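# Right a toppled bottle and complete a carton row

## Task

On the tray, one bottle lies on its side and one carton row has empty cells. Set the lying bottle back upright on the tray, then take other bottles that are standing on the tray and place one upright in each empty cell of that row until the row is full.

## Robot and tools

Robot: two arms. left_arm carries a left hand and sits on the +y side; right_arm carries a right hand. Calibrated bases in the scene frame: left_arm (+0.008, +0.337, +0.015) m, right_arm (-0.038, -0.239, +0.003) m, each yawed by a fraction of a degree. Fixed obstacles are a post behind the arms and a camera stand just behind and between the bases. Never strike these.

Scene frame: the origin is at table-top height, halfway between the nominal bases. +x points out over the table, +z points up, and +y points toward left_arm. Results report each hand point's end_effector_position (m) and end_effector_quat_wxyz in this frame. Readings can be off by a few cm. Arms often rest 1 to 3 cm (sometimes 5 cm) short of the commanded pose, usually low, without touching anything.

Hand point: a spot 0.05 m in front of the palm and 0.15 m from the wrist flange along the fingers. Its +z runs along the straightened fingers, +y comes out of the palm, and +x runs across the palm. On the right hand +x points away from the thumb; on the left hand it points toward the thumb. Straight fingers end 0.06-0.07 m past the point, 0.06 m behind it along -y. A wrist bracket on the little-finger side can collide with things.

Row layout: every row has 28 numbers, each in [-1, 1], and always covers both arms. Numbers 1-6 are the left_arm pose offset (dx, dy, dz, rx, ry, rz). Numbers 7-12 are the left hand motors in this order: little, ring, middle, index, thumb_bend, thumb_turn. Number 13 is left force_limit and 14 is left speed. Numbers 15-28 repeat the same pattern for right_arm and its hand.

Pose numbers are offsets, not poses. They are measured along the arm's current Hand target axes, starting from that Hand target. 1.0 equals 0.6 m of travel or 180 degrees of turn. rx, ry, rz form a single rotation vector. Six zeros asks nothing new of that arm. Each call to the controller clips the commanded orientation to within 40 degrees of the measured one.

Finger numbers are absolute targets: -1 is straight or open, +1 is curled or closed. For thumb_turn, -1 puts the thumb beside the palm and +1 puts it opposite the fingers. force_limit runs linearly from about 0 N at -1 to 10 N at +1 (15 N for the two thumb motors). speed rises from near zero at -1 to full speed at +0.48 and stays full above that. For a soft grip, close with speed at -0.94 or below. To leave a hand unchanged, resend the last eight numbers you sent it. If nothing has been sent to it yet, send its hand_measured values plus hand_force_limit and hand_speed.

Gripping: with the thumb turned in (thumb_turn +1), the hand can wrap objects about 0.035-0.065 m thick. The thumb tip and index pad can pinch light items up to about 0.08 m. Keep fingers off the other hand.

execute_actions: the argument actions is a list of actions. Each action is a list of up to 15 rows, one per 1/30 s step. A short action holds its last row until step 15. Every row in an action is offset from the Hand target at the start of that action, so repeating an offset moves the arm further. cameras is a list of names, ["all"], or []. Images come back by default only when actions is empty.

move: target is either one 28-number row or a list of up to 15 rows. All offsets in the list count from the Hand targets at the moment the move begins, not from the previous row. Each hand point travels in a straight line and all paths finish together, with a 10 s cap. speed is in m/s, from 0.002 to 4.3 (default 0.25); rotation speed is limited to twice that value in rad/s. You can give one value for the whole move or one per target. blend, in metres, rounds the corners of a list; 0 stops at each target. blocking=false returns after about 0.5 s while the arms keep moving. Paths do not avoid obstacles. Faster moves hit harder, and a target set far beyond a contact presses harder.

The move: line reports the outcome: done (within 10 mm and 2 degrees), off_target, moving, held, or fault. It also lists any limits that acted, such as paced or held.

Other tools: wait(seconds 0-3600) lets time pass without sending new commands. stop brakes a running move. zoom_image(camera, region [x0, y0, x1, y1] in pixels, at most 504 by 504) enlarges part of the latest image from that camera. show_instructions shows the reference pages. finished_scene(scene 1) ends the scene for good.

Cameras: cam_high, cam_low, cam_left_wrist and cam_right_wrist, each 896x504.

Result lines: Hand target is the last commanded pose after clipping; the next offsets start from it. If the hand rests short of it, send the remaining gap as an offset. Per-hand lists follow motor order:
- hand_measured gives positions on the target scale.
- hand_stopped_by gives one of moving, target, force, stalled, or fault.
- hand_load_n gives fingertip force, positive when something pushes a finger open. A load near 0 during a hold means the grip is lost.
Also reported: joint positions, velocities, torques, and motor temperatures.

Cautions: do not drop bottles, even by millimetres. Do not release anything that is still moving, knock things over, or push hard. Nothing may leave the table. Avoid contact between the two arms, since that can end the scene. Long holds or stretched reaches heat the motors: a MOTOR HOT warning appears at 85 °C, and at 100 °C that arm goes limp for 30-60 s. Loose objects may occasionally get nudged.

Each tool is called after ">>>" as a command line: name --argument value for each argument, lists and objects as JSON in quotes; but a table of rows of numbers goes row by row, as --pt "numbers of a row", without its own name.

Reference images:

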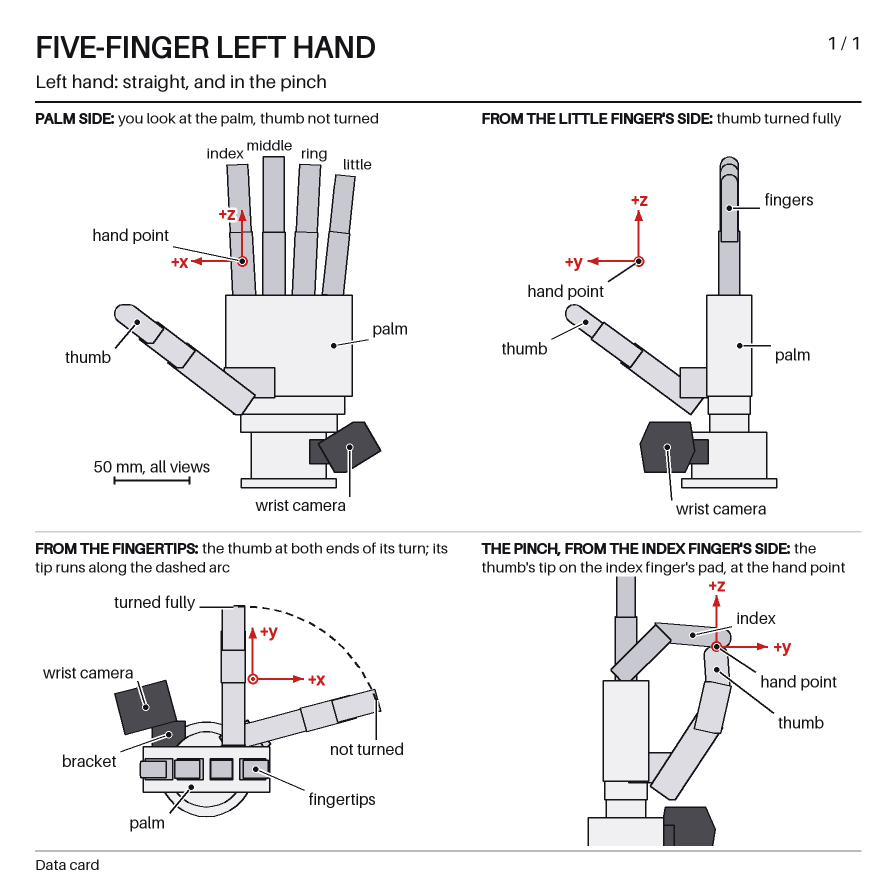

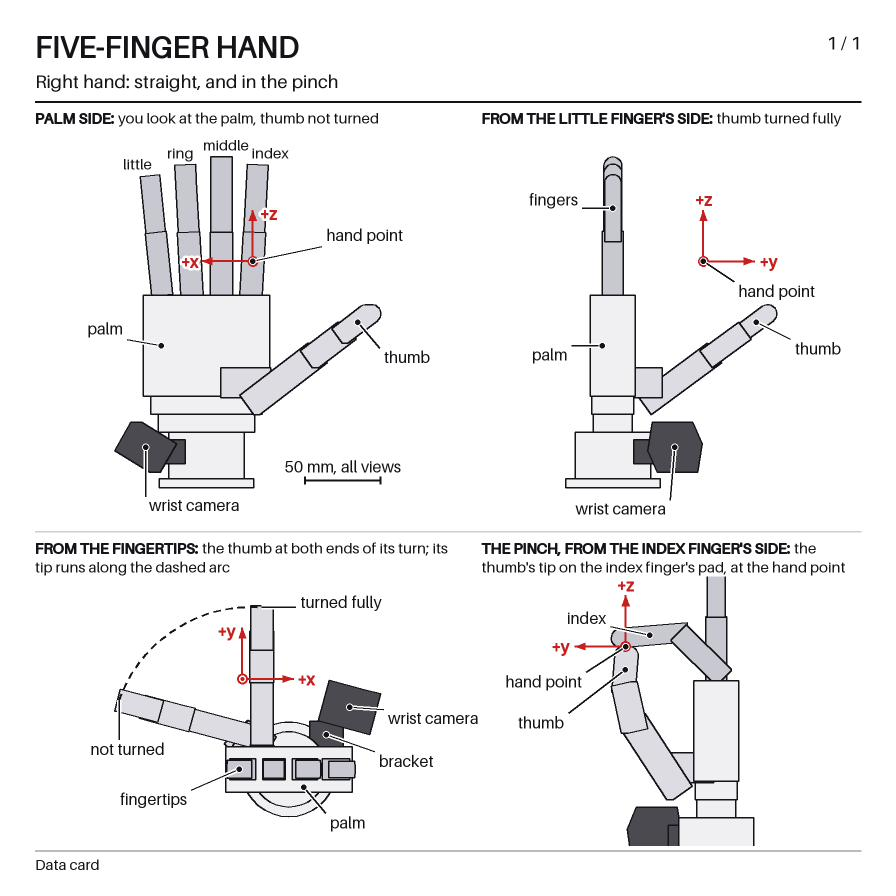

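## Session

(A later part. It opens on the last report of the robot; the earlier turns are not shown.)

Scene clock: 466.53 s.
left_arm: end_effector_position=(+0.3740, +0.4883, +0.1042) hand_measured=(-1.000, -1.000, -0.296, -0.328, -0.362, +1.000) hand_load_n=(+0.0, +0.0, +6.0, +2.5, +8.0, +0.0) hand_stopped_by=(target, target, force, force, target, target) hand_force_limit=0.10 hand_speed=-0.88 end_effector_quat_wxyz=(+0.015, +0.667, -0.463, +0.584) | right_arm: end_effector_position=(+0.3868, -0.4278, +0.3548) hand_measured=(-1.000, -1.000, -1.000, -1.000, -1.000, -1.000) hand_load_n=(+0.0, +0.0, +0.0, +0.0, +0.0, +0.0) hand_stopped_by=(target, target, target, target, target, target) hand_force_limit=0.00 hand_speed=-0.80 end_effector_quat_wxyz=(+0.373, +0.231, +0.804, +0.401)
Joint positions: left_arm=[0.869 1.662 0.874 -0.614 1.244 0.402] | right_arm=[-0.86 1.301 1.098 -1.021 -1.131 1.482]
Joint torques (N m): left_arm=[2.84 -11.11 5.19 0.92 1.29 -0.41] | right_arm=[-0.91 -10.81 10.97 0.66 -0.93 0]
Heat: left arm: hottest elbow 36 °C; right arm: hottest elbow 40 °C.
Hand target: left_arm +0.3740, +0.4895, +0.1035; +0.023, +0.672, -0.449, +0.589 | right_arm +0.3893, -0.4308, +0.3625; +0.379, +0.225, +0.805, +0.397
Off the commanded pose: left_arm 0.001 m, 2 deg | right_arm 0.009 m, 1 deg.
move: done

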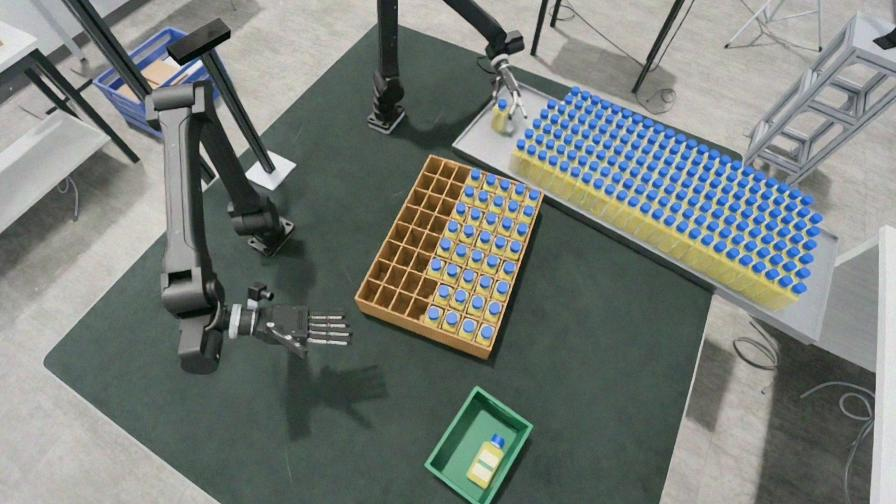

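>>> move --target '[-0.0054,0.0033,0.0021,0,0,0,-1,-1,0.03,0.03,-0.36,1,0.1,-0.88,0,0,0,0,0,0,-1,-1,-1,-1,-1,-1,0,-0.8]' --cameras '["cam_high","cam_left_wrist"]' --speed 0.03

>>> zoom_image --camera "cam_high" --region '[470, 80, 530, 140]'

Scene clock: 468.83 s.
left_arm: end_effector_position=(+0.3744, +0.4881, +0.1029) hand_measured=(-1.000, -1.000, -0.296, -0.328, -0.362, +1.000) hand_load_n=(+0.0, +0.0, +5.5, +2.5, +8.0, +0.0) hand_stopped_by=(target, target, force, force, target, target) hand_force_limit=0.10 hand_speed=-0.88 end_effector_quat_wxyz=(+0.015, +0.666, -0.461, +0.586) | right_arm: end_effector_position=(+0.3868, -0.4278, +0.3548) hand_measured=(-1.000, -1.000, -1.000, -1.000, -1.000, -1.000) hand_load_n=(+0.0, +0.0, +0.0, +0.0, +0.0, +0.0) hand_stopped_by=(target, target, target, target, target, target) hand_force_limit=0.00 hand_speed=-0.80 end_effector_quat_wxyz=(+0.373, +0.231, +0.804, +0.401)
Joint positions: left_arm=[0.869 1.666 0.871 -0.602 1.248 0.396] | right_arm=[-0.86 1.301 1.098 -1.021 -1.131 1.482]
Joint torques (N m): left_arm=[2.73 -11.16 5.3 1.07 1.12 -0.45] | right_arm=[-0.73 -11.11 11.02 0.65 -0.92 0]
Heat: left arm: hottest elbow 36 °C; right arm: hottest elbow 40 °C.
Hand target: left_arm +0.3740, +0.4895, +0.0996; +0.024, +0.672, -0.448, +0.589 | right_arm +0.3893, -0.4308, +0.3625; +0.379, +0.225, +0.805, +0.397
Off the commanded pose: left_arm 0.004 m, 2 deg | right_arm 0.009 m, 1 deg.
move: done
cam_left_wrist: T_world_to_cam=[[0.55483, 0.40615, 0.72609, -0.48023], [-0.65228, -0.32936, 0.68268, 0.33554], [0.51642, -0.85238, 0.08219, 0.32936]] pos_world=[0.31522, 0.5863, 0.09255]

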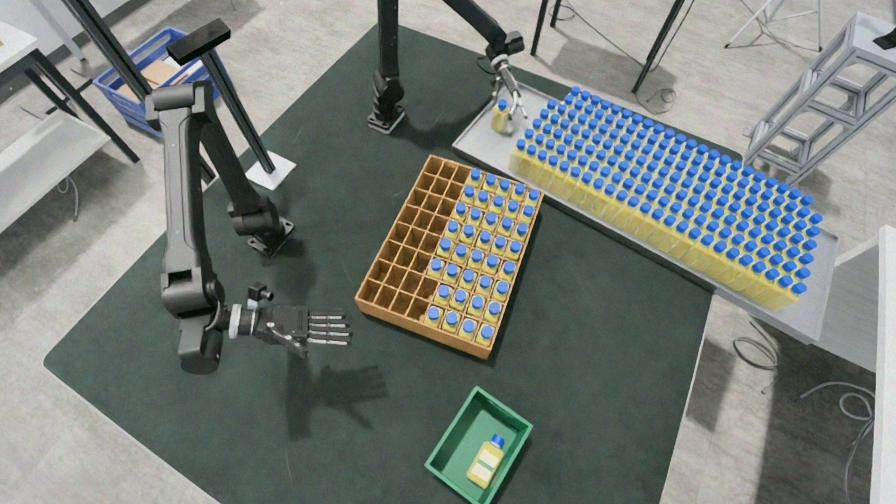

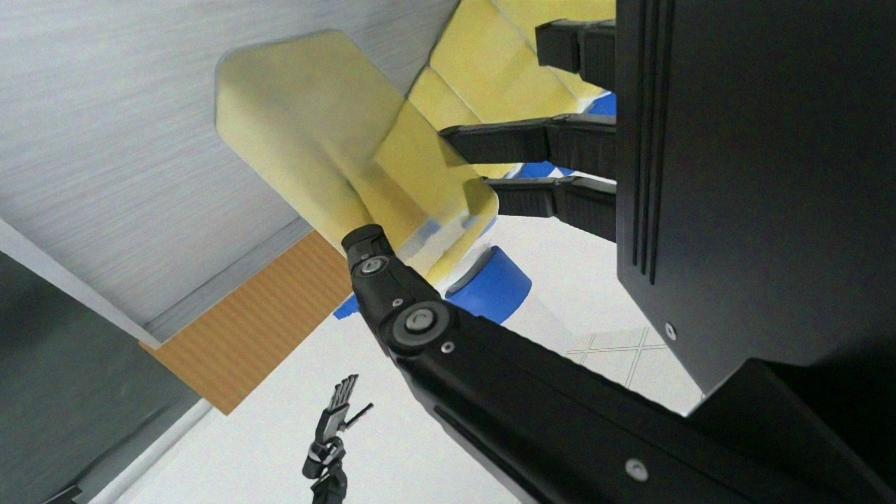

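Scaled by 8.400 from the camera's image (finer frame: 1280x720).

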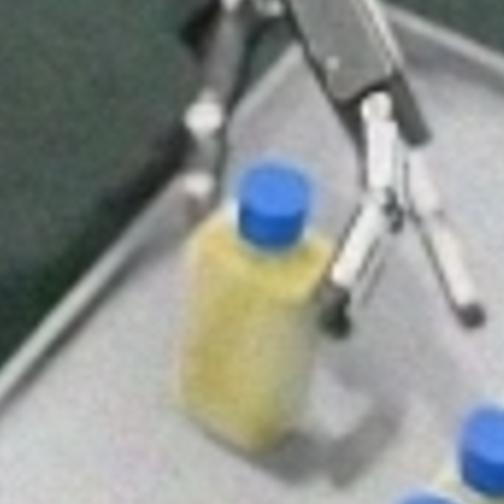

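>>> move --target '[-0.0041,0.0025,0.0016,0,0,0,-1,-1,0.03,0.03,-0.36,1,0.1,-0.88,0,0,0,0,0,0,-1,-1,-1,-1,-1,-1,0,-0.8]' --cameras '["cam_left_wrist"]' --speed 0.03

Scene clock: 471.50 s.
left_arm: end_effector_position=(+0.3752, +0.4886, +0.1022) hand_measured=(-1.000, -1.000, -0.296, -0.328, -0.362, +1.000) hand_load_n=(+0.0, +0.0, +5.5, +3.0, +8.0, +0.5) hand_stopped_by=(target, target, force, force, target, target) hand_force_limit=0.10 hand_speed=-0.88 end_effector_quat_wxyz=(+0.015, +0.665, -0.460, +0.588) | right_arm: end_effector_position=(+0.3868, -0.4278, +0.3548) hand_measured=(-1.000, -1.000, -1.000, -1.000, -1.000, -1.000) hand_load_n=(+0.0, +0.0, +0.0, +0.0, +0.0, +0.0) hand_stopped_by=(target, target, target, target, target, target) hand_force_limit=0.00 hand_speed=-0.80 end_effector_quat_wxyz=(+0.373, +0.231, +0.804, +0.401)
Joint positions: left_arm=[0.869 1.669 0.871 -0.593 1.251 0.391] | right_arm=[-0.86 1.301 1.098 -1.021 -1.131 1.482]
Joint torques (N m): left_arm=[3.19 -10.87 4.97 1.01 1.04 -0.31] | right_arm=[-0.5 -10.64 10.93 0.65 -0.92 -0.01]
Heat: left arm: hottest elbow 36 °C; right arm: hottest elbow 40 °C.
Hand target: left_arm +0.3741, +0.4895, +0.0965; +0.023, +0.672, -0.449, +0.589 | right_arm +0.3893, -0.4308, +0.3625; +0.379, +0.225, +0.805, +0.397
Off the commanded pose: left_arm 0.006 m, 2 deg | right_arm 0.009 m, 1 deg.
move: done
cam_left_wrist: T_world_to_cam=[[0.55275, 0.40855, 0.72633, -0.48074], [-0.65341, -0.32848, 0.68202, 0.33678], [0.51723, -0.85158, 0.08539, 0.32841]] pos_world=[0.31592, 0.5867, 0.09145]

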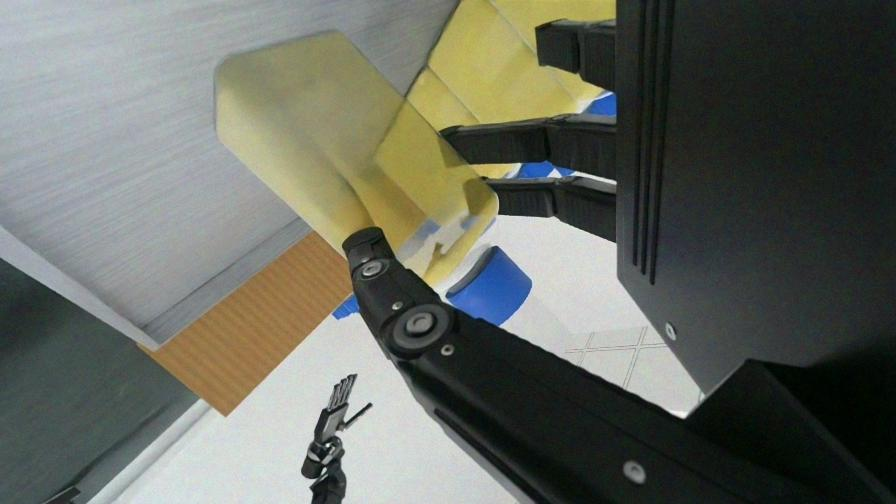

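>>> move --target '[0.0027,-0.0017,-0.001,0,0,0,-1,-1,-0.5,-0.5,-0.43,1,0.1,-0.88,0,0,0,0,0,0,-1,-1,-1,-1,-1,-1,0,-0.8]' --cameras '["cam_left_wrist","cam_high"]' --speed 0.03

>>> zoom_image --camera "cam_high" --region '[470, 80, 530, 140]'

Scene clock: 476.87 s.
left_arm: end_effector_position=(+0.3747, +0.4879, +0.1023) hand_measured=(-1.000, -1.000, -0.500, -0.500, -0.430, +1.000) hand_load_n=(+0.0, +0.0, +0.0, +0.0, +0.0, +0.0) hand_stopped_by=(target, target, target, target, target, target) hand_force_limit=0.10 hand_speed=-0.88 end_effector_quat_wxyz=(+0.017, +0.667, -0.458, +0.588) | right_arm: end_effector_position=(+0.3868, -0.4278, +0.3548) hand_measured=(-1.000, -1.000, -1.000, -1.000, -1.000, -1.000) hand_load_n=(+0.0, +0.0, +0.0, +0.0, +0.0, +0.0) hand_stopped_by=(target, target, target, target, target, target) hand_force_limit=0.00 hand_speed=-0.80 end_effector_quat_wxyz=(+0.373, +0.231, +0.804, +0.401)
Joint positions: left_arm=[0.869 1.669 0.869 -0.593 1.252 0.386] | right_arm=[-0.86 1.301 1.098 -1.021 -1.131 1.482]
Joint torques (N m): left_arm=[2.96 -10.93 5.22 0.96 0.95 -0.32] | right_arm=[-0.73 -11.05 10.99 0.66 -0.92 0.01]
Heat: left arm: hottest elbow 36 °C; right arm: hottest elbow 40 °C.
Hand target: left_arm +0.3741, +0.4895, +0.0986; +0.023, +0.672, -0.449, +0.589 | right_arm +0.3893, -0.4308, +0.3625; +0.379, +0.225, +0.805, +0.397
Off the commanded pose: left_arm 0.004 m, 1 deg | right_arm 0.009 m, 1 deg.
move: done
cam_left_wrist: T_world_to_cam=[[0.55445, 0.41362, 0.72216, -0.48301], [-0.65087, -0.32523, 0.686, 0.33316], [0.51861, -0.85038, 0.08889, 0.32651]] pos_world=[0.31532, 0.5858, 0.09124]
Images, in order (width x height): cam_high 896x504, cam_left_wrist 896x504.

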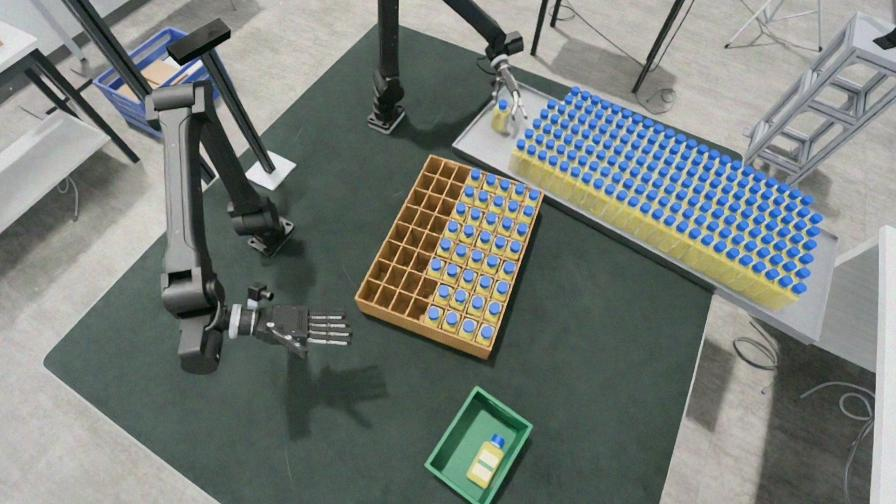

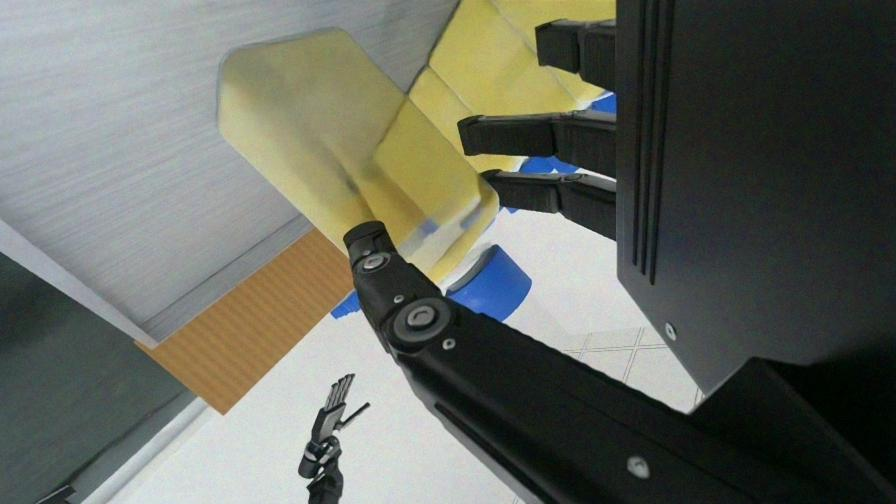

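Scaled by 8.400 from the camera's image (finer frame: 1280x720).

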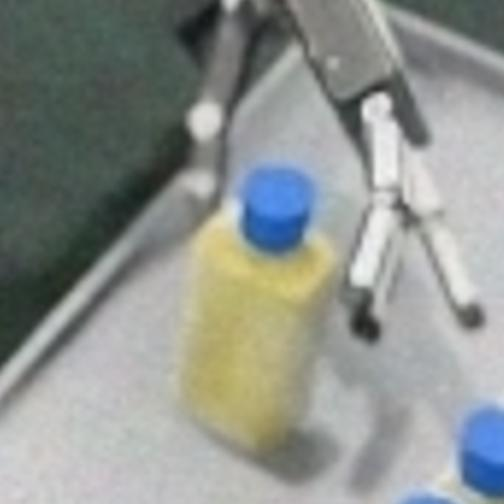

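>>> move --target '[0,0,0,0,0,0,-1,-1,-0.95,-0.95,-0.65,1,0.1,-0.6,0,0,0,0,0,0,-1,-1,-1,-1,-1,-1,0,-0.8]' --cameras '[]' --speed 0.03

>>> move --target '[0.0033,-0.1417,-0.0883,0,0,0,-1,-1,-0.95,-0.95,-0.65,1,0.1,-0.6,0,0,0,0,0,0,-1,-1,-1,-1,-1,-1,0,-0.8]' --cameras '["cam_left_wrist","cam_high"]' --speed 0.08

>>> zoom_image --camera "cam_high" --region '[450, 60, 570, 160]'

Scene clock: 484.33 s.
left_arm: end_effector_position=(+0.3747, +0.4879, +0.1023) hand_measured=(-1.000, -1.000, -0.950, -0.950, -0.650, +1.000) hand_load_n=(+0.0, +0.0, +0.0, +0.0, +0.0, -0.5) hand_stopped_by=(target, target, target, target, target, target) hand_force_limit=0.10 hand_speed=-0.60 end_effector_quat_wxyz=(+0.018, +0.667, -0.458, +0.588) | right_arm: end_effector_position=(+0.3868, -0.4278, +0.3548) hand_measured=(-1.000, -1.000, -1.000, -1.000, -1.000, -1.000) hand_load_n=(+0.0, +0.0, +0.0, +0.0, +0.0, +0.0) hand_stopped_by=(target, target, target, target, target, target) hand_force_limit=0.00 hand_speed=-0.80 end_effector_quat_wxyz=(+0.373, +0.231, +0.804, +0.401)
Joint positions: left_arm=[0.869 1.669 0.869 -0.593 1.252 0.386] | right_arm=[-0.86 1.301 1.098 -1.021 -1.131 1.482]
Joint torques (N m): left_arm=[2.2 -11.34 5.19 0.98 0.96 -0.29] | right_arm=[-0.73 -10.81 11 0.7 -0.9 -0.01]
Heat: left arm: hottest elbow 36 °C; right arm: hottest elbow 40 °C.
Hand target: left_arm +0.3741, +0.4895, +0.0986; +0.023, +0.672, -0.449, +0.589 | right_arm +0.3893, -0.4308, +0.3625; +0.379, +0.225, +0.805, +0.397
Off the commanded pose: left_arm 0.004 m, 1 deg | right_arm 0.009 m, 1 deg.
move: done

Scene clock: 486.27 s.
left_arm: end_effector_position=(+0.3835, +0.5561, +0.1587) hand_measured=(-1.000, -1.000, -0.950, -0.950, -0.650, +1.000) hand_load_n=(+0.0, +0.0, +0.0, +0.0, -0.5, +0.0) hand_stopped_by=(target, target, target, target, target, target) hand_force_limit=0.10 hand_speed=-0.60 end_effector_quat_wxyz=(+0.031, +0.674, -0.447, +0.587) | right_arm: end_effector_position=(+0.3868, -0.4278, +0.3548) hand_measured=(-1.000, -1.000, -1.000, -1.000, -1.000, -1.000) hand_load_n=(+0.0, -0.5, +0.0, +0.0, +0.0, +0.0) hand_stopped_by=(target, target, target, target, target, target) hand_force_limit=0.00 hand_speed=-0.80 end_effector_quat_wxyz=(+0.373, +0.231, +0.804, +0.401)
Joint positions: left_arm=[0.948 1.746 1.162 -1.076 1.256 0.626] | right_arm=[-0.86 1.301 1.098 -1.021 -1.131 1.482]
Joint torques (N m): left_arm=[2.78 -12.69 8.36 -0.1 0.94 0.01] | right_arm=[-0.67 -10.93 10.99 0.7 -0.91 0.01]
Heat: left arm: hottest elbow 36 °C; right arm: hottest elbow 40 °C.
Hand target: left_arm +0.3867, +0.5688, +0.1584; +0.024, +0.672, -0.449, +0.589 | right_arm +0.3893, -0.4308, +0.3625; +0.379, +0.225, +0.805, +0.397
Off the commanded pose: left_arm 0.013 m, 1 deg | right_arm 0.009 m, 1 deg.
move: off_target (left_arm)
cam_left_wrist: T_world_to_cam=[[0.56793, 0.43827, 0.69669, -0.57171], [-0.63376, -0.30723, 0.7099, 0.30199], [0.52517, -0.84471, 0.10328, 0.36705]] pos_world=[0.32331, 0.65339, 0.14601]
Images, in order (width x height): cam_high 896x504, cam_left_wrist 896x504.

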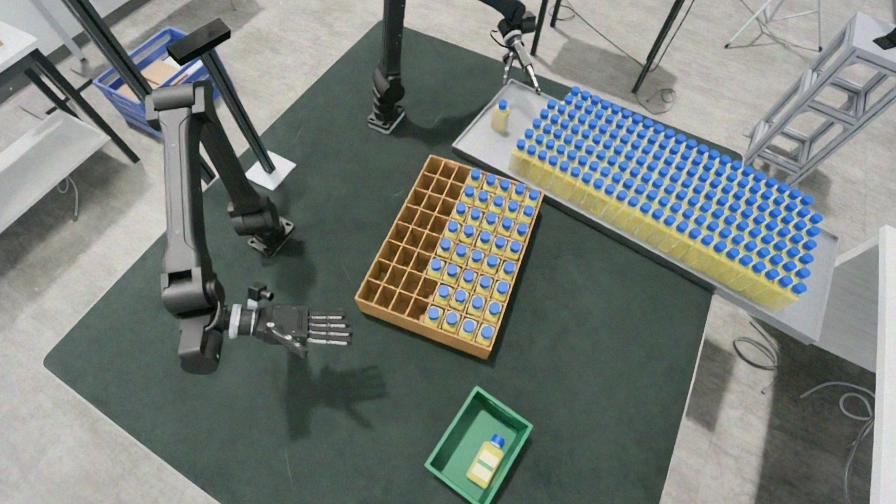

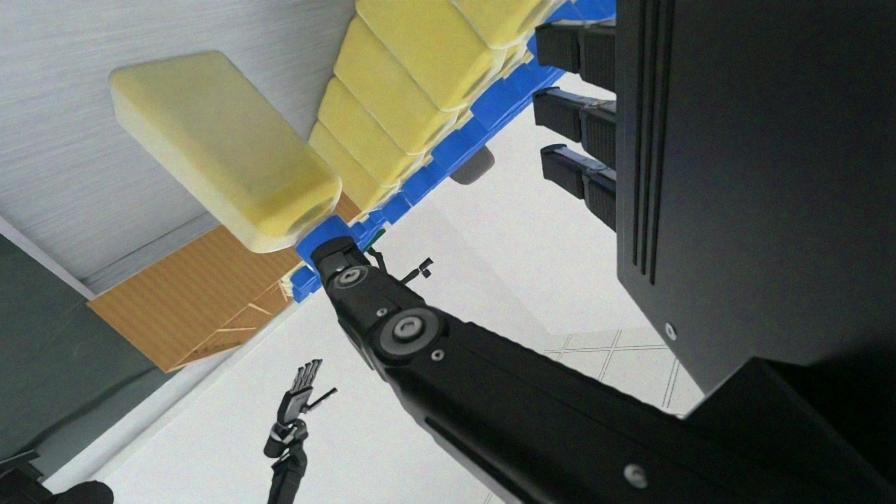

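Scaled by 4.200 from the camera's image (finer frame: 1280x720).

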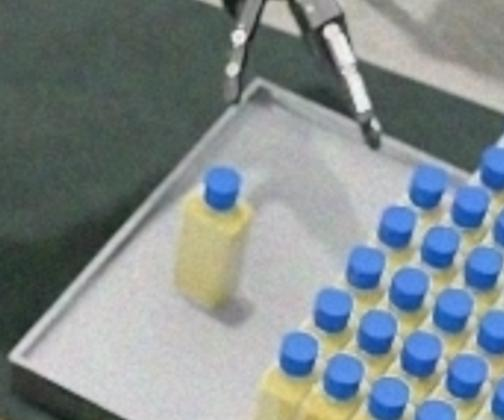

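>>> move --pt "0.1855 -0.1338 -0.1082 0 0 0 -1 -1 -0.7 -0.7 -0.4 1 0.1 -0.6 0 0 0 0 0 0 -1 -1 -1 -1 -1 -1 0 -0.8" --pt "0.3807 -0.0813 0.0522 0.1004 -0.2763 0.1832 -1 -1 -0.7 -0.7 -0.4 1 0.1 -0.6 0 0 0 0 0 0 -1 -1 -1 -1 -1 -1 0 -0.8" --cameras '["cam_left_wrist","cam_high"]' --speed '[0.12,0.2]' --blend '[0.02,0]'

Scene clock: 518.97 s.
left_arm: end_effector_position=(+0.4175, +0.4511, +0.3516) hand_measured=(-1.000, -1.000, -0.700, -0.700, -0.400, +1.000) hand_load_n=(+0.0, +0.0, +0.0, +0.0, +0.0, +0.0) hand_stopped_by=(target, target, target, target, target, target) hand_force_limit=0.10 hand_speed=-0.60 end_effector_quat_wxyz=(-0.420, +0.702, -0.497, +0.290) | right_arm: end_effector_position=(+0.3868, -0.4278, +0.3548) hand_measured=(-1.000, -1.000, -1.000, -1.000, -1.000, -1.000) hand_load_n=(+0.0, +0.0, +0.0, +0.0, +0.0, +0.0) hand_stopped_by=(target, target, target, target, target, target) hand_force_limit=0.00 hand_speed=-0.80 end_effector_quat_wxyz=(+0.373, +0.231, +0.804, +0.401)
Joint positions: left_arm=[0.328 0.895 1.027 -0.631 -0.007 0.007] | right_arm=[-0.86 1.301 1.098 -1.021 -1.131 1.482]
Joint torques (N m): left_arm=[1.85 -4.66 8.51 2.86 -0.12 -0.25] | right_arm=[-0.73 -10.7 10.99 0.66 -0.9 0.01]
Heat: left arm: hottest elbow 36 °C; right arm: hottest elbow 40 °C.
Hand target: left_arm +0.4197, +0.4489, +0.3587; -0.427, +0.699, -0.489, +0.300 | right_arm +0.3893, -0.4308, +0.3625; +0.379, +0.225, +0.805, +0.397
Off the commanded pose: left_arm 0.008 m, 2 deg | right_arm 0.009 m, 1 deg.
move: done
cam_left_wrist: T_world_to_cam=[[0.50413, -0.11748, 0.8556, -0.45783], [-0.27398, -0.96129, 0.02944, 0.53836], [0.81902, -0.24926, -0.5168, 0.06724]] pos_world=[0.32323, 0.48049, 0.41062]
Images, in order (width x height): cam_high 896x504, cam_left_wrist 896x504.

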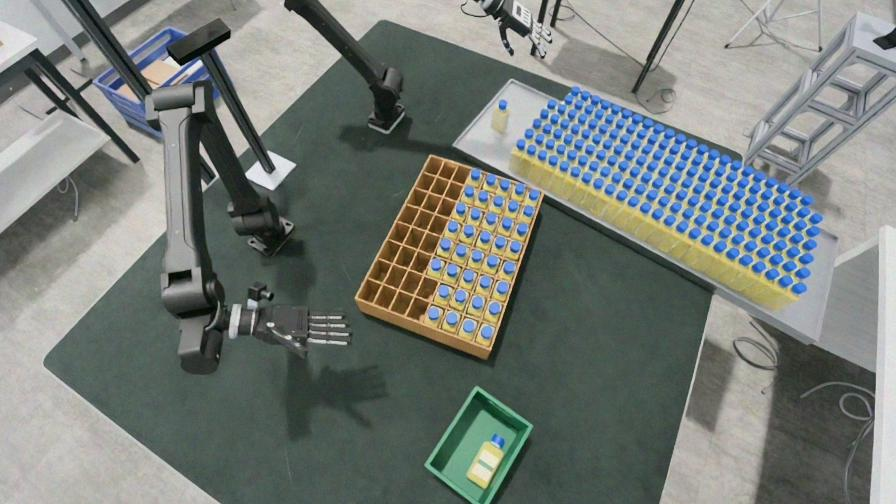

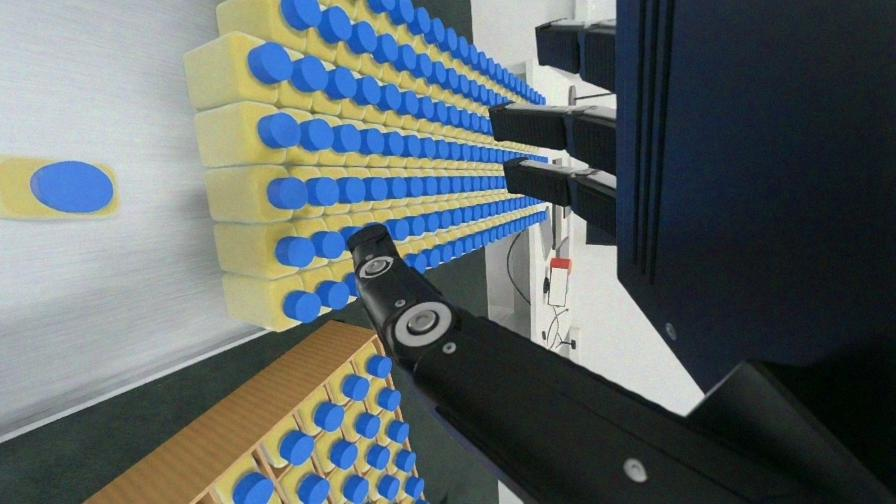

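>>> move --target '[-0.132,0.0232,0.2887,-0.0453,-0.261,-0.1595,-1,-1,-0.24,-0.24,-0.56,1,0.1,-0.6,0,0,0,0,0,0,-1,-1,-1,-1,-1,-1,0,-0.8]' --cameras '["cam_left_wrist","cam_high"]' --speed 0.15

Scene clock: 562.23 s.
left_arm: end_effector_position=(+0.5181, +0.5743, +0.2536) hand_measured=(-1.000, -1.000, -0.240, -0.240, -0.560, +1.000) hand_load_n=(-0.5, +0.0, +0.0, +0.0, +0.0, +0.0) hand_stopped_by=(target, target, target, target, target, target) hand_force_limit=0.10 hand_speed=-0.60 end_effector_quat_wxyz=(-0.446, +0.885, -0.125, +0.048) | right_arm: end_effector_position=(+0.3868, -0.4278, +0.3548) hand_measured=(-1.000, -1.000, -1.000, -1.000, -1.000, -1.000) hand_load_n=(+0.0, +0.0, +0.0, +0.0, +0.0, +0.0) hand_stopped_by=(target, target, target, target, target, target) hand_force_limit=0.00 hand_speed=-0.80 end_effector_quat_wxyz=(+0.373, +0.231, +0.804, +0.401)
Joint positions: left_arm=[0.265 1.468 1.339 -0.851 -0.768 -0.769] | right_arm=[-0.86 1.301 1.098 -1.021 -1.131 1.482]
Joint torques (N m): left_arm=[1.61 -11.93 11.28 1.02 -0.64 -0.24] | right_arm=[-0.67 -10.75 10.99 0.61 -0.92 -0.01]
Heat: left arm: hottest elbow 38 °C; right arm: hottest elbow 41 °C.
Hand target: left_arm +0.5317, +0.5738, +0.2676; -0.450, +0.883, -0.116, +0.060 | right_arm +0.3893, -0.4308, +0.3625; +0.379, +0.225, +0.805, +0.397
Off the commanded pose: left_arm 0.019 m, 2 deg | right_arm 0.009 m, 1 deg.
move: off_target (left_arm)
cam_left_wrist: T_world_to_cam=[[0.42773, 0.45458, 0.78128, -0.68027], [0.63659, -0.76512, 0.09666, 0.08589], [0.64172, 0.45601, -0.61665, -0.32294]] pos_world=[0.44353, 0.52222, 0.32404]
Images, in order (width x height): cam_high 896x504, cam_left_wrist 896x504.

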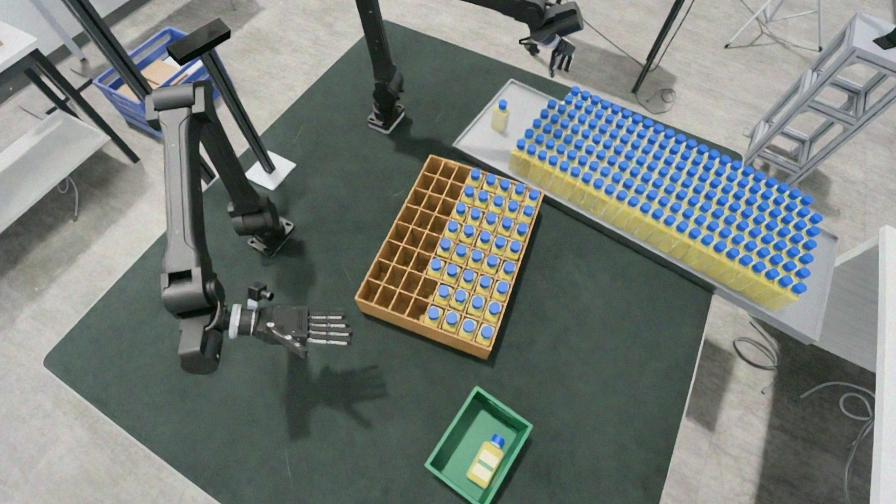

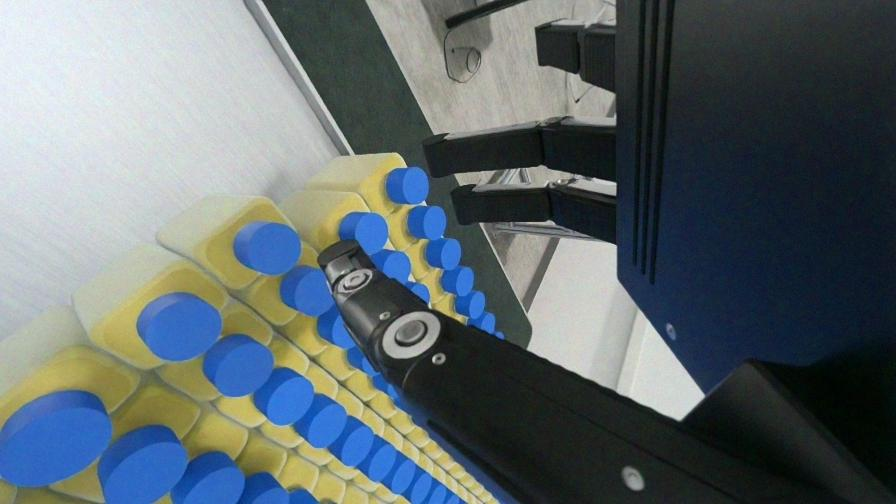

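>>> move --target '[0.0111,0.0792,0.04,0,0,0,-1,-1,-0.24,-0.24,-0.56,1,0.1,-0.6,0,0,0,0,0,0,-1,-1,-1,-1,-1,-1,0,-0.8]' --cameras '["cam_left_wrist"]' --speed 0.08

Scene clock: 570.50 s.
left_arm: end_effector_position=(+0.5275, +0.5681, +0.2182) hand_measured=(-1.000, -1.000, -0.240, -0.240, -0.560, +1.000) hand_load_n=(+0.0, +0.0, +0.0, +0.0, +0.0, +0.0) hand_stopped_by=(target, target, target, target, target, target) hand_force_limit=0.10 hand_speed=-0.60 end_effector_quat_wxyz=(-0.449, +0.884, -0.120, +0.052) | right_arm: end_effector_position=(+0.3868, -0.4278, +0.3548) hand_measured=(-1.000, -1.000, -1.000, -1.000, -1.000, -1.000) hand_load_n=(+0.0, +0.0, +0.0, +0.0, +0.0, +0.0) hand_stopped_by=(target, target, target, target, target, target) hand_force_limit=0.00 hand_speed=-0.80 end_effector_quat_wxyz=(+0.373, +0.231, +0.804, +0.401)
Joint positions: left_arm=[0.246 1.499 1.277 -0.763 -0.781 -0.796] | right_arm=[-0.86 1.301 1.098 -1.021 -1.131 1.482]
Joint torques (N m): left_arm=[1.44 -12.1 7.95 1.99 -0.68 -0.27] | right_arm=[-0.73 -10.87 10.97 0.65 -0.92 0]
Heat: left arm: hottest elbow 38 °C; right arm: hottest elbow 41 °C.
Hand target: left_arm +0.5360, +0.5639, +0.2149; -0.450, +0.883, -0.116, +0.059 | right_arm +0.3893, -0.4308, +0.3625; +0.379, +0.225, +0.805, +0.397
Off the commanded pose: left_arm 0.010 m, 1 deg | right_arm 0.009 m, 1 deg.
move: done
cam_left_wrist: T_world_to_cam=[[0.41536, 0.4534, 0.78861, -0.64831], [0.63862, -0.76271, 0.10214, 0.07488], [0.6478, 0.46119, -0.60635, -0.35637]] pos_world=[0.45232, 0.51541, 0.28752]

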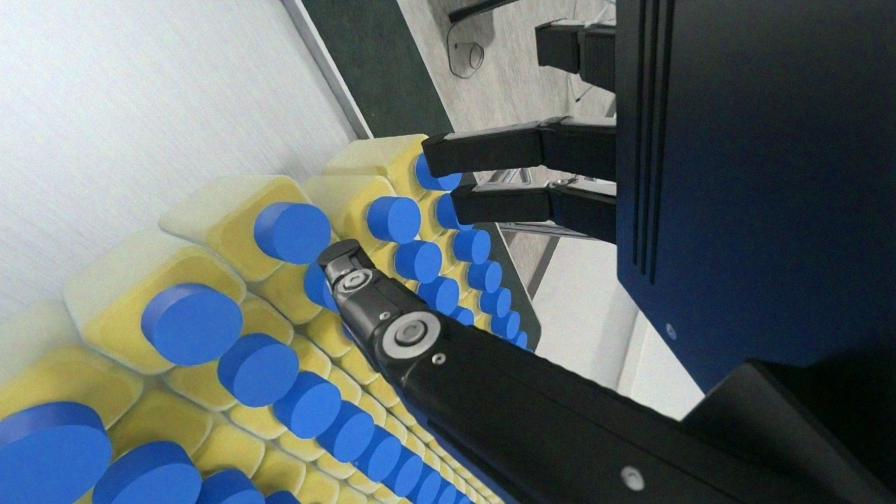

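>>> move --target '[0.0053,0.0562,0.03,0,0,0,-1,-1,-0.24,-0.24,-0.56,1,0.1,-0.6,0,0,0,0,0,0,-1,-1,-1,-1,-1,-1,0,-0.8]' --cameras '["cam_left_wrist"]' --speed 0.06

Scene clock: 578.00 s.
left_arm: end_effector_position=(+0.5299, +0.5627, +0.1826) hand_measured=(-1.000, -1.000, -0.240, -0.240, -0.560, +1.000) hand_load_n=(+0.0, +0.0, +0.0, +0.0, +0.0, +0.0) hand_stopped_by=(target, target, target, target, target, target) hand_force_limit=0.10 hand_speed=-0.60 end_effector_quat_wxyz=(-0.449, +0.884, -0.119, +0.054) | right_arm: end_effector_position=(+0.3868, -0.4278, +0.3548) hand_measured=(-1.000, -1.000, -1.000, -1.000, -1.000, -1.000) hand_load_n=(+0.0, +0.5, +0.0, +0.0, +0.0, +0.0) hand_stopped_by=(target, target, target, target, target, target) hand_force_limit=0.00 hand_speed=-0.80 end_effector_quat_wxyz=(+0.373, +0.231, +0.804, +0.401)
Joint positions: left_arm=[0.234 1.526 1.21 -0.676 -0.788 -0.811] | right_arm=[-0.86 1.301 1.098 -1.021 -1.131 1.482]
Joint torques (N m): left_arm=[1.61 -12.63 7.68 2.02 -0.66 -0.23] | right_arm=[-0.73 -10.7 10.96 0.66 -0.92 -0.01]
Heat: left arm: hottest elbow 37 °C; right arm: hottest elbow 41 °C.
Hand target: left_arm +0.5377, +0.5580, +0.1770; -0.450, +0.883, -0.116, +0.059 | right_arm +0.3893, -0.4308, +0.3625; +0.379, +0.225, +0.805, +0.397
Off the commanded pose: left_arm 0.011 m, 1 deg | right_arm 0.009 m, 1 deg.
move: off_target (left_arm)
cam_left_wrist: T_world_to_cam=[[0.41181, 0.453, 0.7907, -0.61708], [0.63866, -0.76241, 0.10416, 0.07233], [0.65002, 0.46209, -0.60328, -0.37921]] pos_world=[0.45442, 0.50991, 0.25162]

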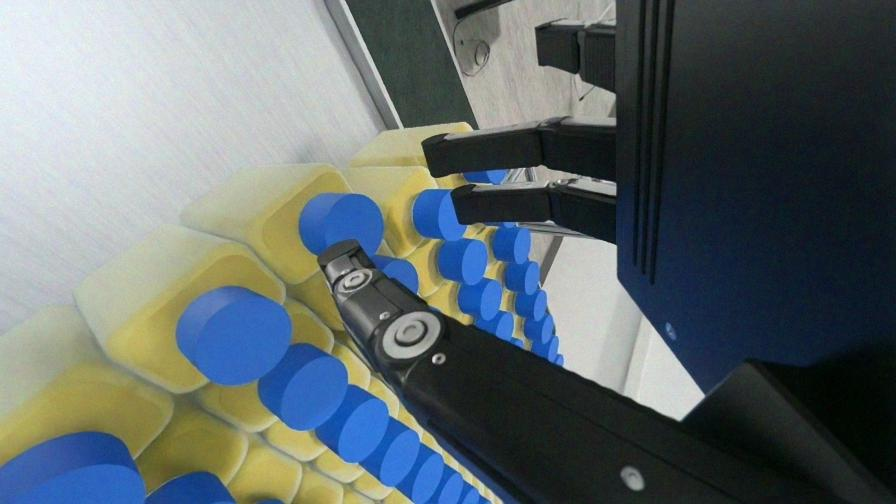

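>>> move --target '[-0.002,0.026,0.0143,0,0,0,-1,-1,-0.24,-0.24,-0.56,1,0.1,-0.6,0,0,0,0,0,0,-1,-1,-1,-1,-1,-1,0,-0.8]' --cameras '["cam_left_wrist"]' --speed 0.04

Scene clock: 583.53 s.
left_arm: end_effector_position=(+0.5285, +0.5613, +0.1666) hand_measured=(-1.000, -1.000, -0.240, -0.240, -0.560, +1.000) hand_load_n=(+0.0, +0.0, +0.0, +0.0, +0.0, +0.0) hand_stopped_by=(target, target, target, target, target, target) hand_force_limit=0.10 hand_speed=-0.60 end_effector_quat_wxyz=(-0.450, +0.884, -0.118, +0.055) | right_arm: end_effector_position=(+0.3868, -0.4278, +0.3548) hand_measured=(-1.000, -1.000, -1.000, -1.000, -1.000, -1.000) hand_load_n=(+0.0, +0.0, +0.0, +0.0, +0.0, +0.0) hand_stopped_by=(target, target, target, target, target, target) hand_force_limit=0.00 hand_speed=-0.80 end_effector_quat_wxyz=(+0.373, +0.231, +0.804, +0.401)
Joint positions: left_arm=[0.232 1.535 1.175 -0.631 -0.789 -0.814] | right_arm=[-0.86 1.301 1.098 -1.021 -1.131 1.482]
Joint torques (N m): left_arm=[1.32 -11.46 7.54 1.91 -0.69 -0.27] | right_arm=[-0.85 -10.75 10.97 0.69 -0.92 0]
Heat: left arm: hottest elbow 37 °C; right arm: hottest elbow 41 °C.
Hand target: left_arm +0.5359, +0.5562, +0.1593; -0.450, +0.883, -0.116, +0.059 | right_arm +0.3893, -0.4308, +0.3625; +0.379, +0.225, +0.805, +0.397
Off the commanded pose: left_arm 0.012 m, 1 deg | right_arm 0.009 m, 1 deg.
move: off_target (left_arm)
cam_left_wrist: T_world_to_cam=[[0.40911, 0.45262, 0.79231, -0.60181], [0.63874, -0.76214, 0.10557, 0.0734], [0.65164, 0.46289, -0.60091, -0.38901]] pos_world=[0.45282, 0.50841, 0.23532]

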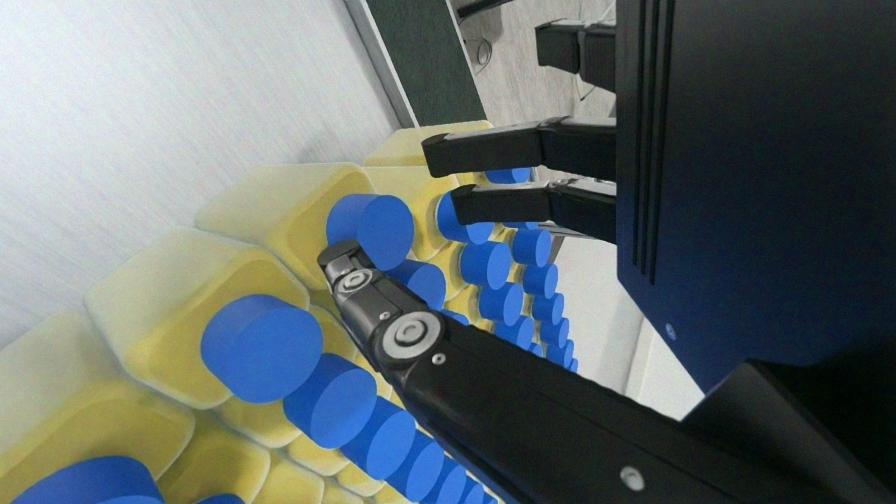

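>>> zoom_image --camera "cam_left_wrist" --region '[200, 130, 560, 400]'

Scaled by 1.400 from the camera's image (finer frame: 1280x720).

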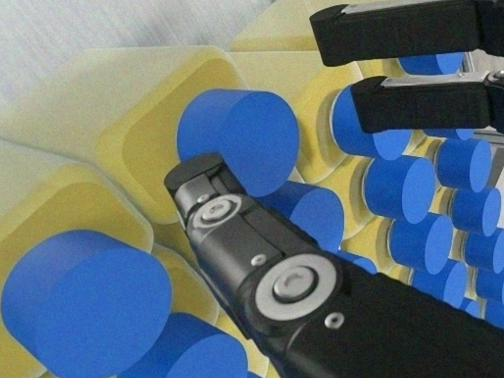

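>>> move --target '[0.0005,0.0212,0.0133,0,0,0,-1,-1,-0.24,-0.24,-0.56,1,0.1,-0.6,0,0,0,0,0,0,-1,-1,-1,-1,-1,-1,0,-0.8]' --cameras '["cam_left_wrist"]' --speed 0.03

>>> zoom_image --camera "cam_left_wrist" --region '[200, 130, 560, 400]'

Scene clock: 599.37 s.
left_arm: end_effector_position=(+0.5289, +0.5605, +0.1518) hand_measured=(-1.000, -1.000, -0.240, -0.240, -0.560, +1.000) hand_load_n=(+0.0, +0.0, +0.0, +0.0, +0.0, +0.0) hand_stopped_by=(target, target, target, target, target, target) hand_force_limit=0.10 hand_speed=-0.60 end_effector_quat_wxyz=(-0.450, +0.884, -0.118, +0.055) | right_arm: end_effector_position=(+0.3868, -0.4278, +0.3548) hand_measured=(-1.000, -1.000, -1.000, -1.000, -1.000, -1.000) hand_load_n=(+0.0, +0.0, +0.0, +0.0, +0.0, +0.0) hand_stopped_by=(target, target, target, target, target, target) hand_force_limit=0.00 hand_speed=-0.80 end_effector_quat_wxyz=(+0.373, +0.231, +0.804, +0.401)
Joint positions: left_arm=[0.23 1.55 1.151 -0.593 -0.791 -0.817] | right_arm=[-0.86 1.301 1.098 -1.021 -1.131 1.482]
Joint torques (N m): left_arm=[0.91 -11.99 7.53 2.07 -0.64 -0.24] | right_arm=[-0.67 -10.7 11.02 0.69 -0.92 -0.01]
Heat: left arm: hottest elbow 36 °C; right arm: hottest elbow 41 °C.
Hand target: left_arm +0.5360, +0.5552, +0.1444; -0.450, +0.883, -0.116, +0.059 | right_arm +0.3893, -0.4308, +0.3625; +0.379, +0.225, +0.805, +0.397
Off the commanded pose: left_arm 0.012 m, 0 deg | right_arm 0.009 m, 1 deg.
move: off_target (left_arm)
cam_left_wrist: T_world_to_cam=[[0.40861, 0.45277, 0.79249, -0.58969], [0.63894, -0.76193, 0.10587, 0.07385], [0.65176, 0.4631, -0.60063, -0.39807]] pos_world=[0.45322, 0.50761, 0.22042]

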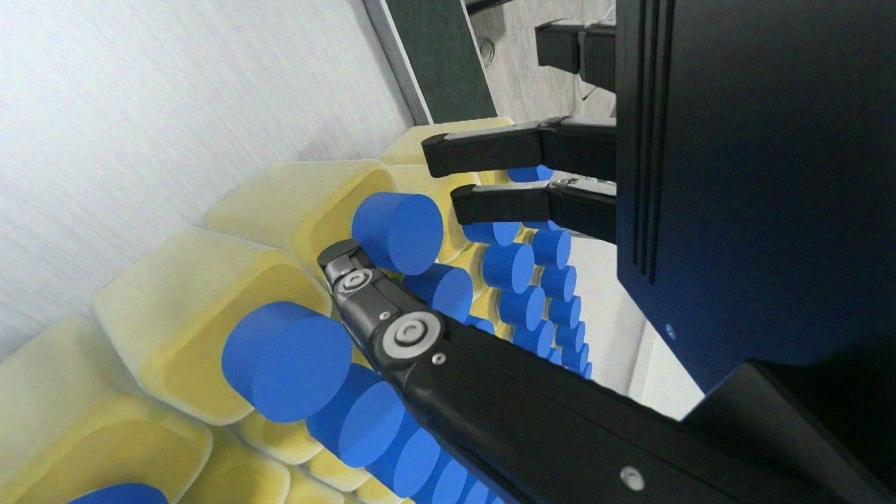

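Scaled by 1.400 from the camera's image (finer frame: 1280x720).

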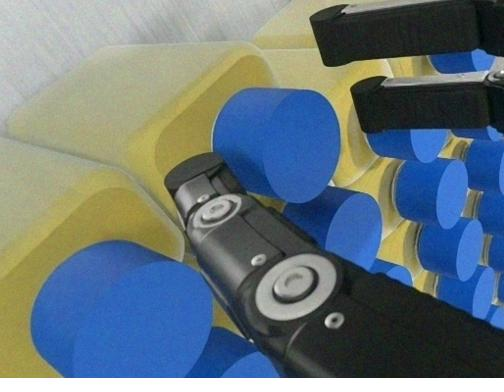

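>>> move --target '[0,0,0,0,0,0,-1,-1,0.1,0.1,-0.47,1,-0.1,-0.9,0,0,0,0,0,0,-1,-1,-1,-1,-1,-1,0,-0.8]' --cameras '["cam_left_wrist"]' --speed 0.03

>>> zoom_image --camera "cam_left_wrist" --region '[200, 130, 560, 400]'

Scene clock: 606.73 s.
left_arm: end_effector_position=(+0.5291, +0.5616, +0.1524) hand_measured=(-1.000, -1.000, +0.100, +0.100, -0.470, +1.000) hand_load_n=(+0.0, +0.0, +2.5, +4.0, +3.5, +0.5) hand_stopped_by=(target, target, target, target, target, target) hand_force_limit=-0.10 hand_speed=-0.90 end_effector_quat_wxyz=(-0.453, +0.882, -0.116, +0.055) | right_arm: end_effector_position=(+0.3868, -0.4278, +0.3548) hand_measured=(-1.000, -1.000, -1.000, -1.000, -1.000, -1.000) hand_load_n=(+0.0, +0.0, +0.0, +0.0, +0.0, +0.0) hand_stopped_by=(target, target, target, target, target, target) hand_force_limit=0.00 hand_speed=-0.80 end_effector_quat_wxyz=(+0.373, +0.231, +0.804, +0.401)
Joint positions: left_arm=[0.23 1.55 1.151 -0.59 -0.796 -0.818] | right_arm=[-0.86 1.301 1.098 -1.021 -1.131 1.482]
Joint torques (N m): left_arm=[1.61 -11.63 7.41 1.8 -0.48 -0.24] | right_arm=[-0.62 -10.93 11 0.68 -0.92 0]
Heat: left arm: hottest elbow 36 °C; right arm: hottest elbow 41 °C.
Hand target: left_arm +0.5360, +0.5552, +0.1445; -0.450, +0.883, -0.116, +0.060 | right_arm +0.3893, -0.4308, +0.3625; +0.379, +0.225, +0.805, +0.397
Off the commanded pose: left_arm 0.012 m, 1 deg | right_arm 0.009 m, 1 deg.
move: done
cam_left_wrist: T_world_to_cam=[[0.40575, 0.45, 0.79553, -0.5882], [0.6413, -0.76034, 0.103, 0.07282], [0.65123, 0.46838, -0.5971, -0.40148]] pos_world=[0.45342, 0.5081, 0.22071]

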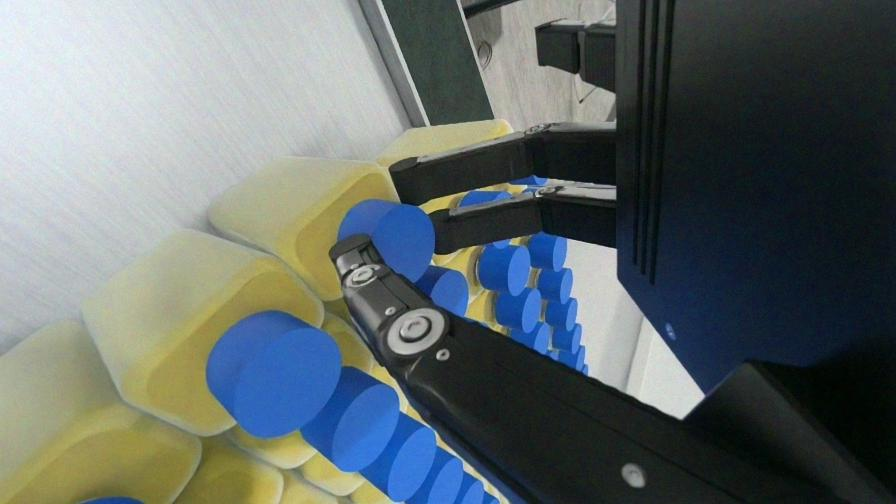

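Scaled by 1.400 from the camera's image (finer frame: 1280x720).

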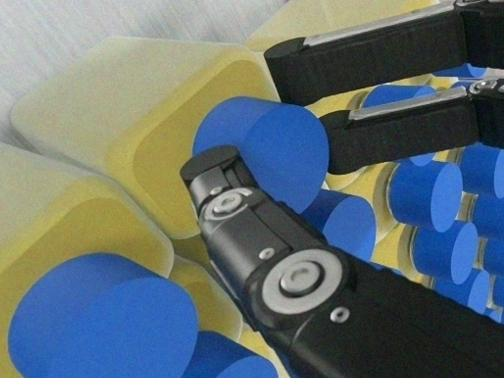

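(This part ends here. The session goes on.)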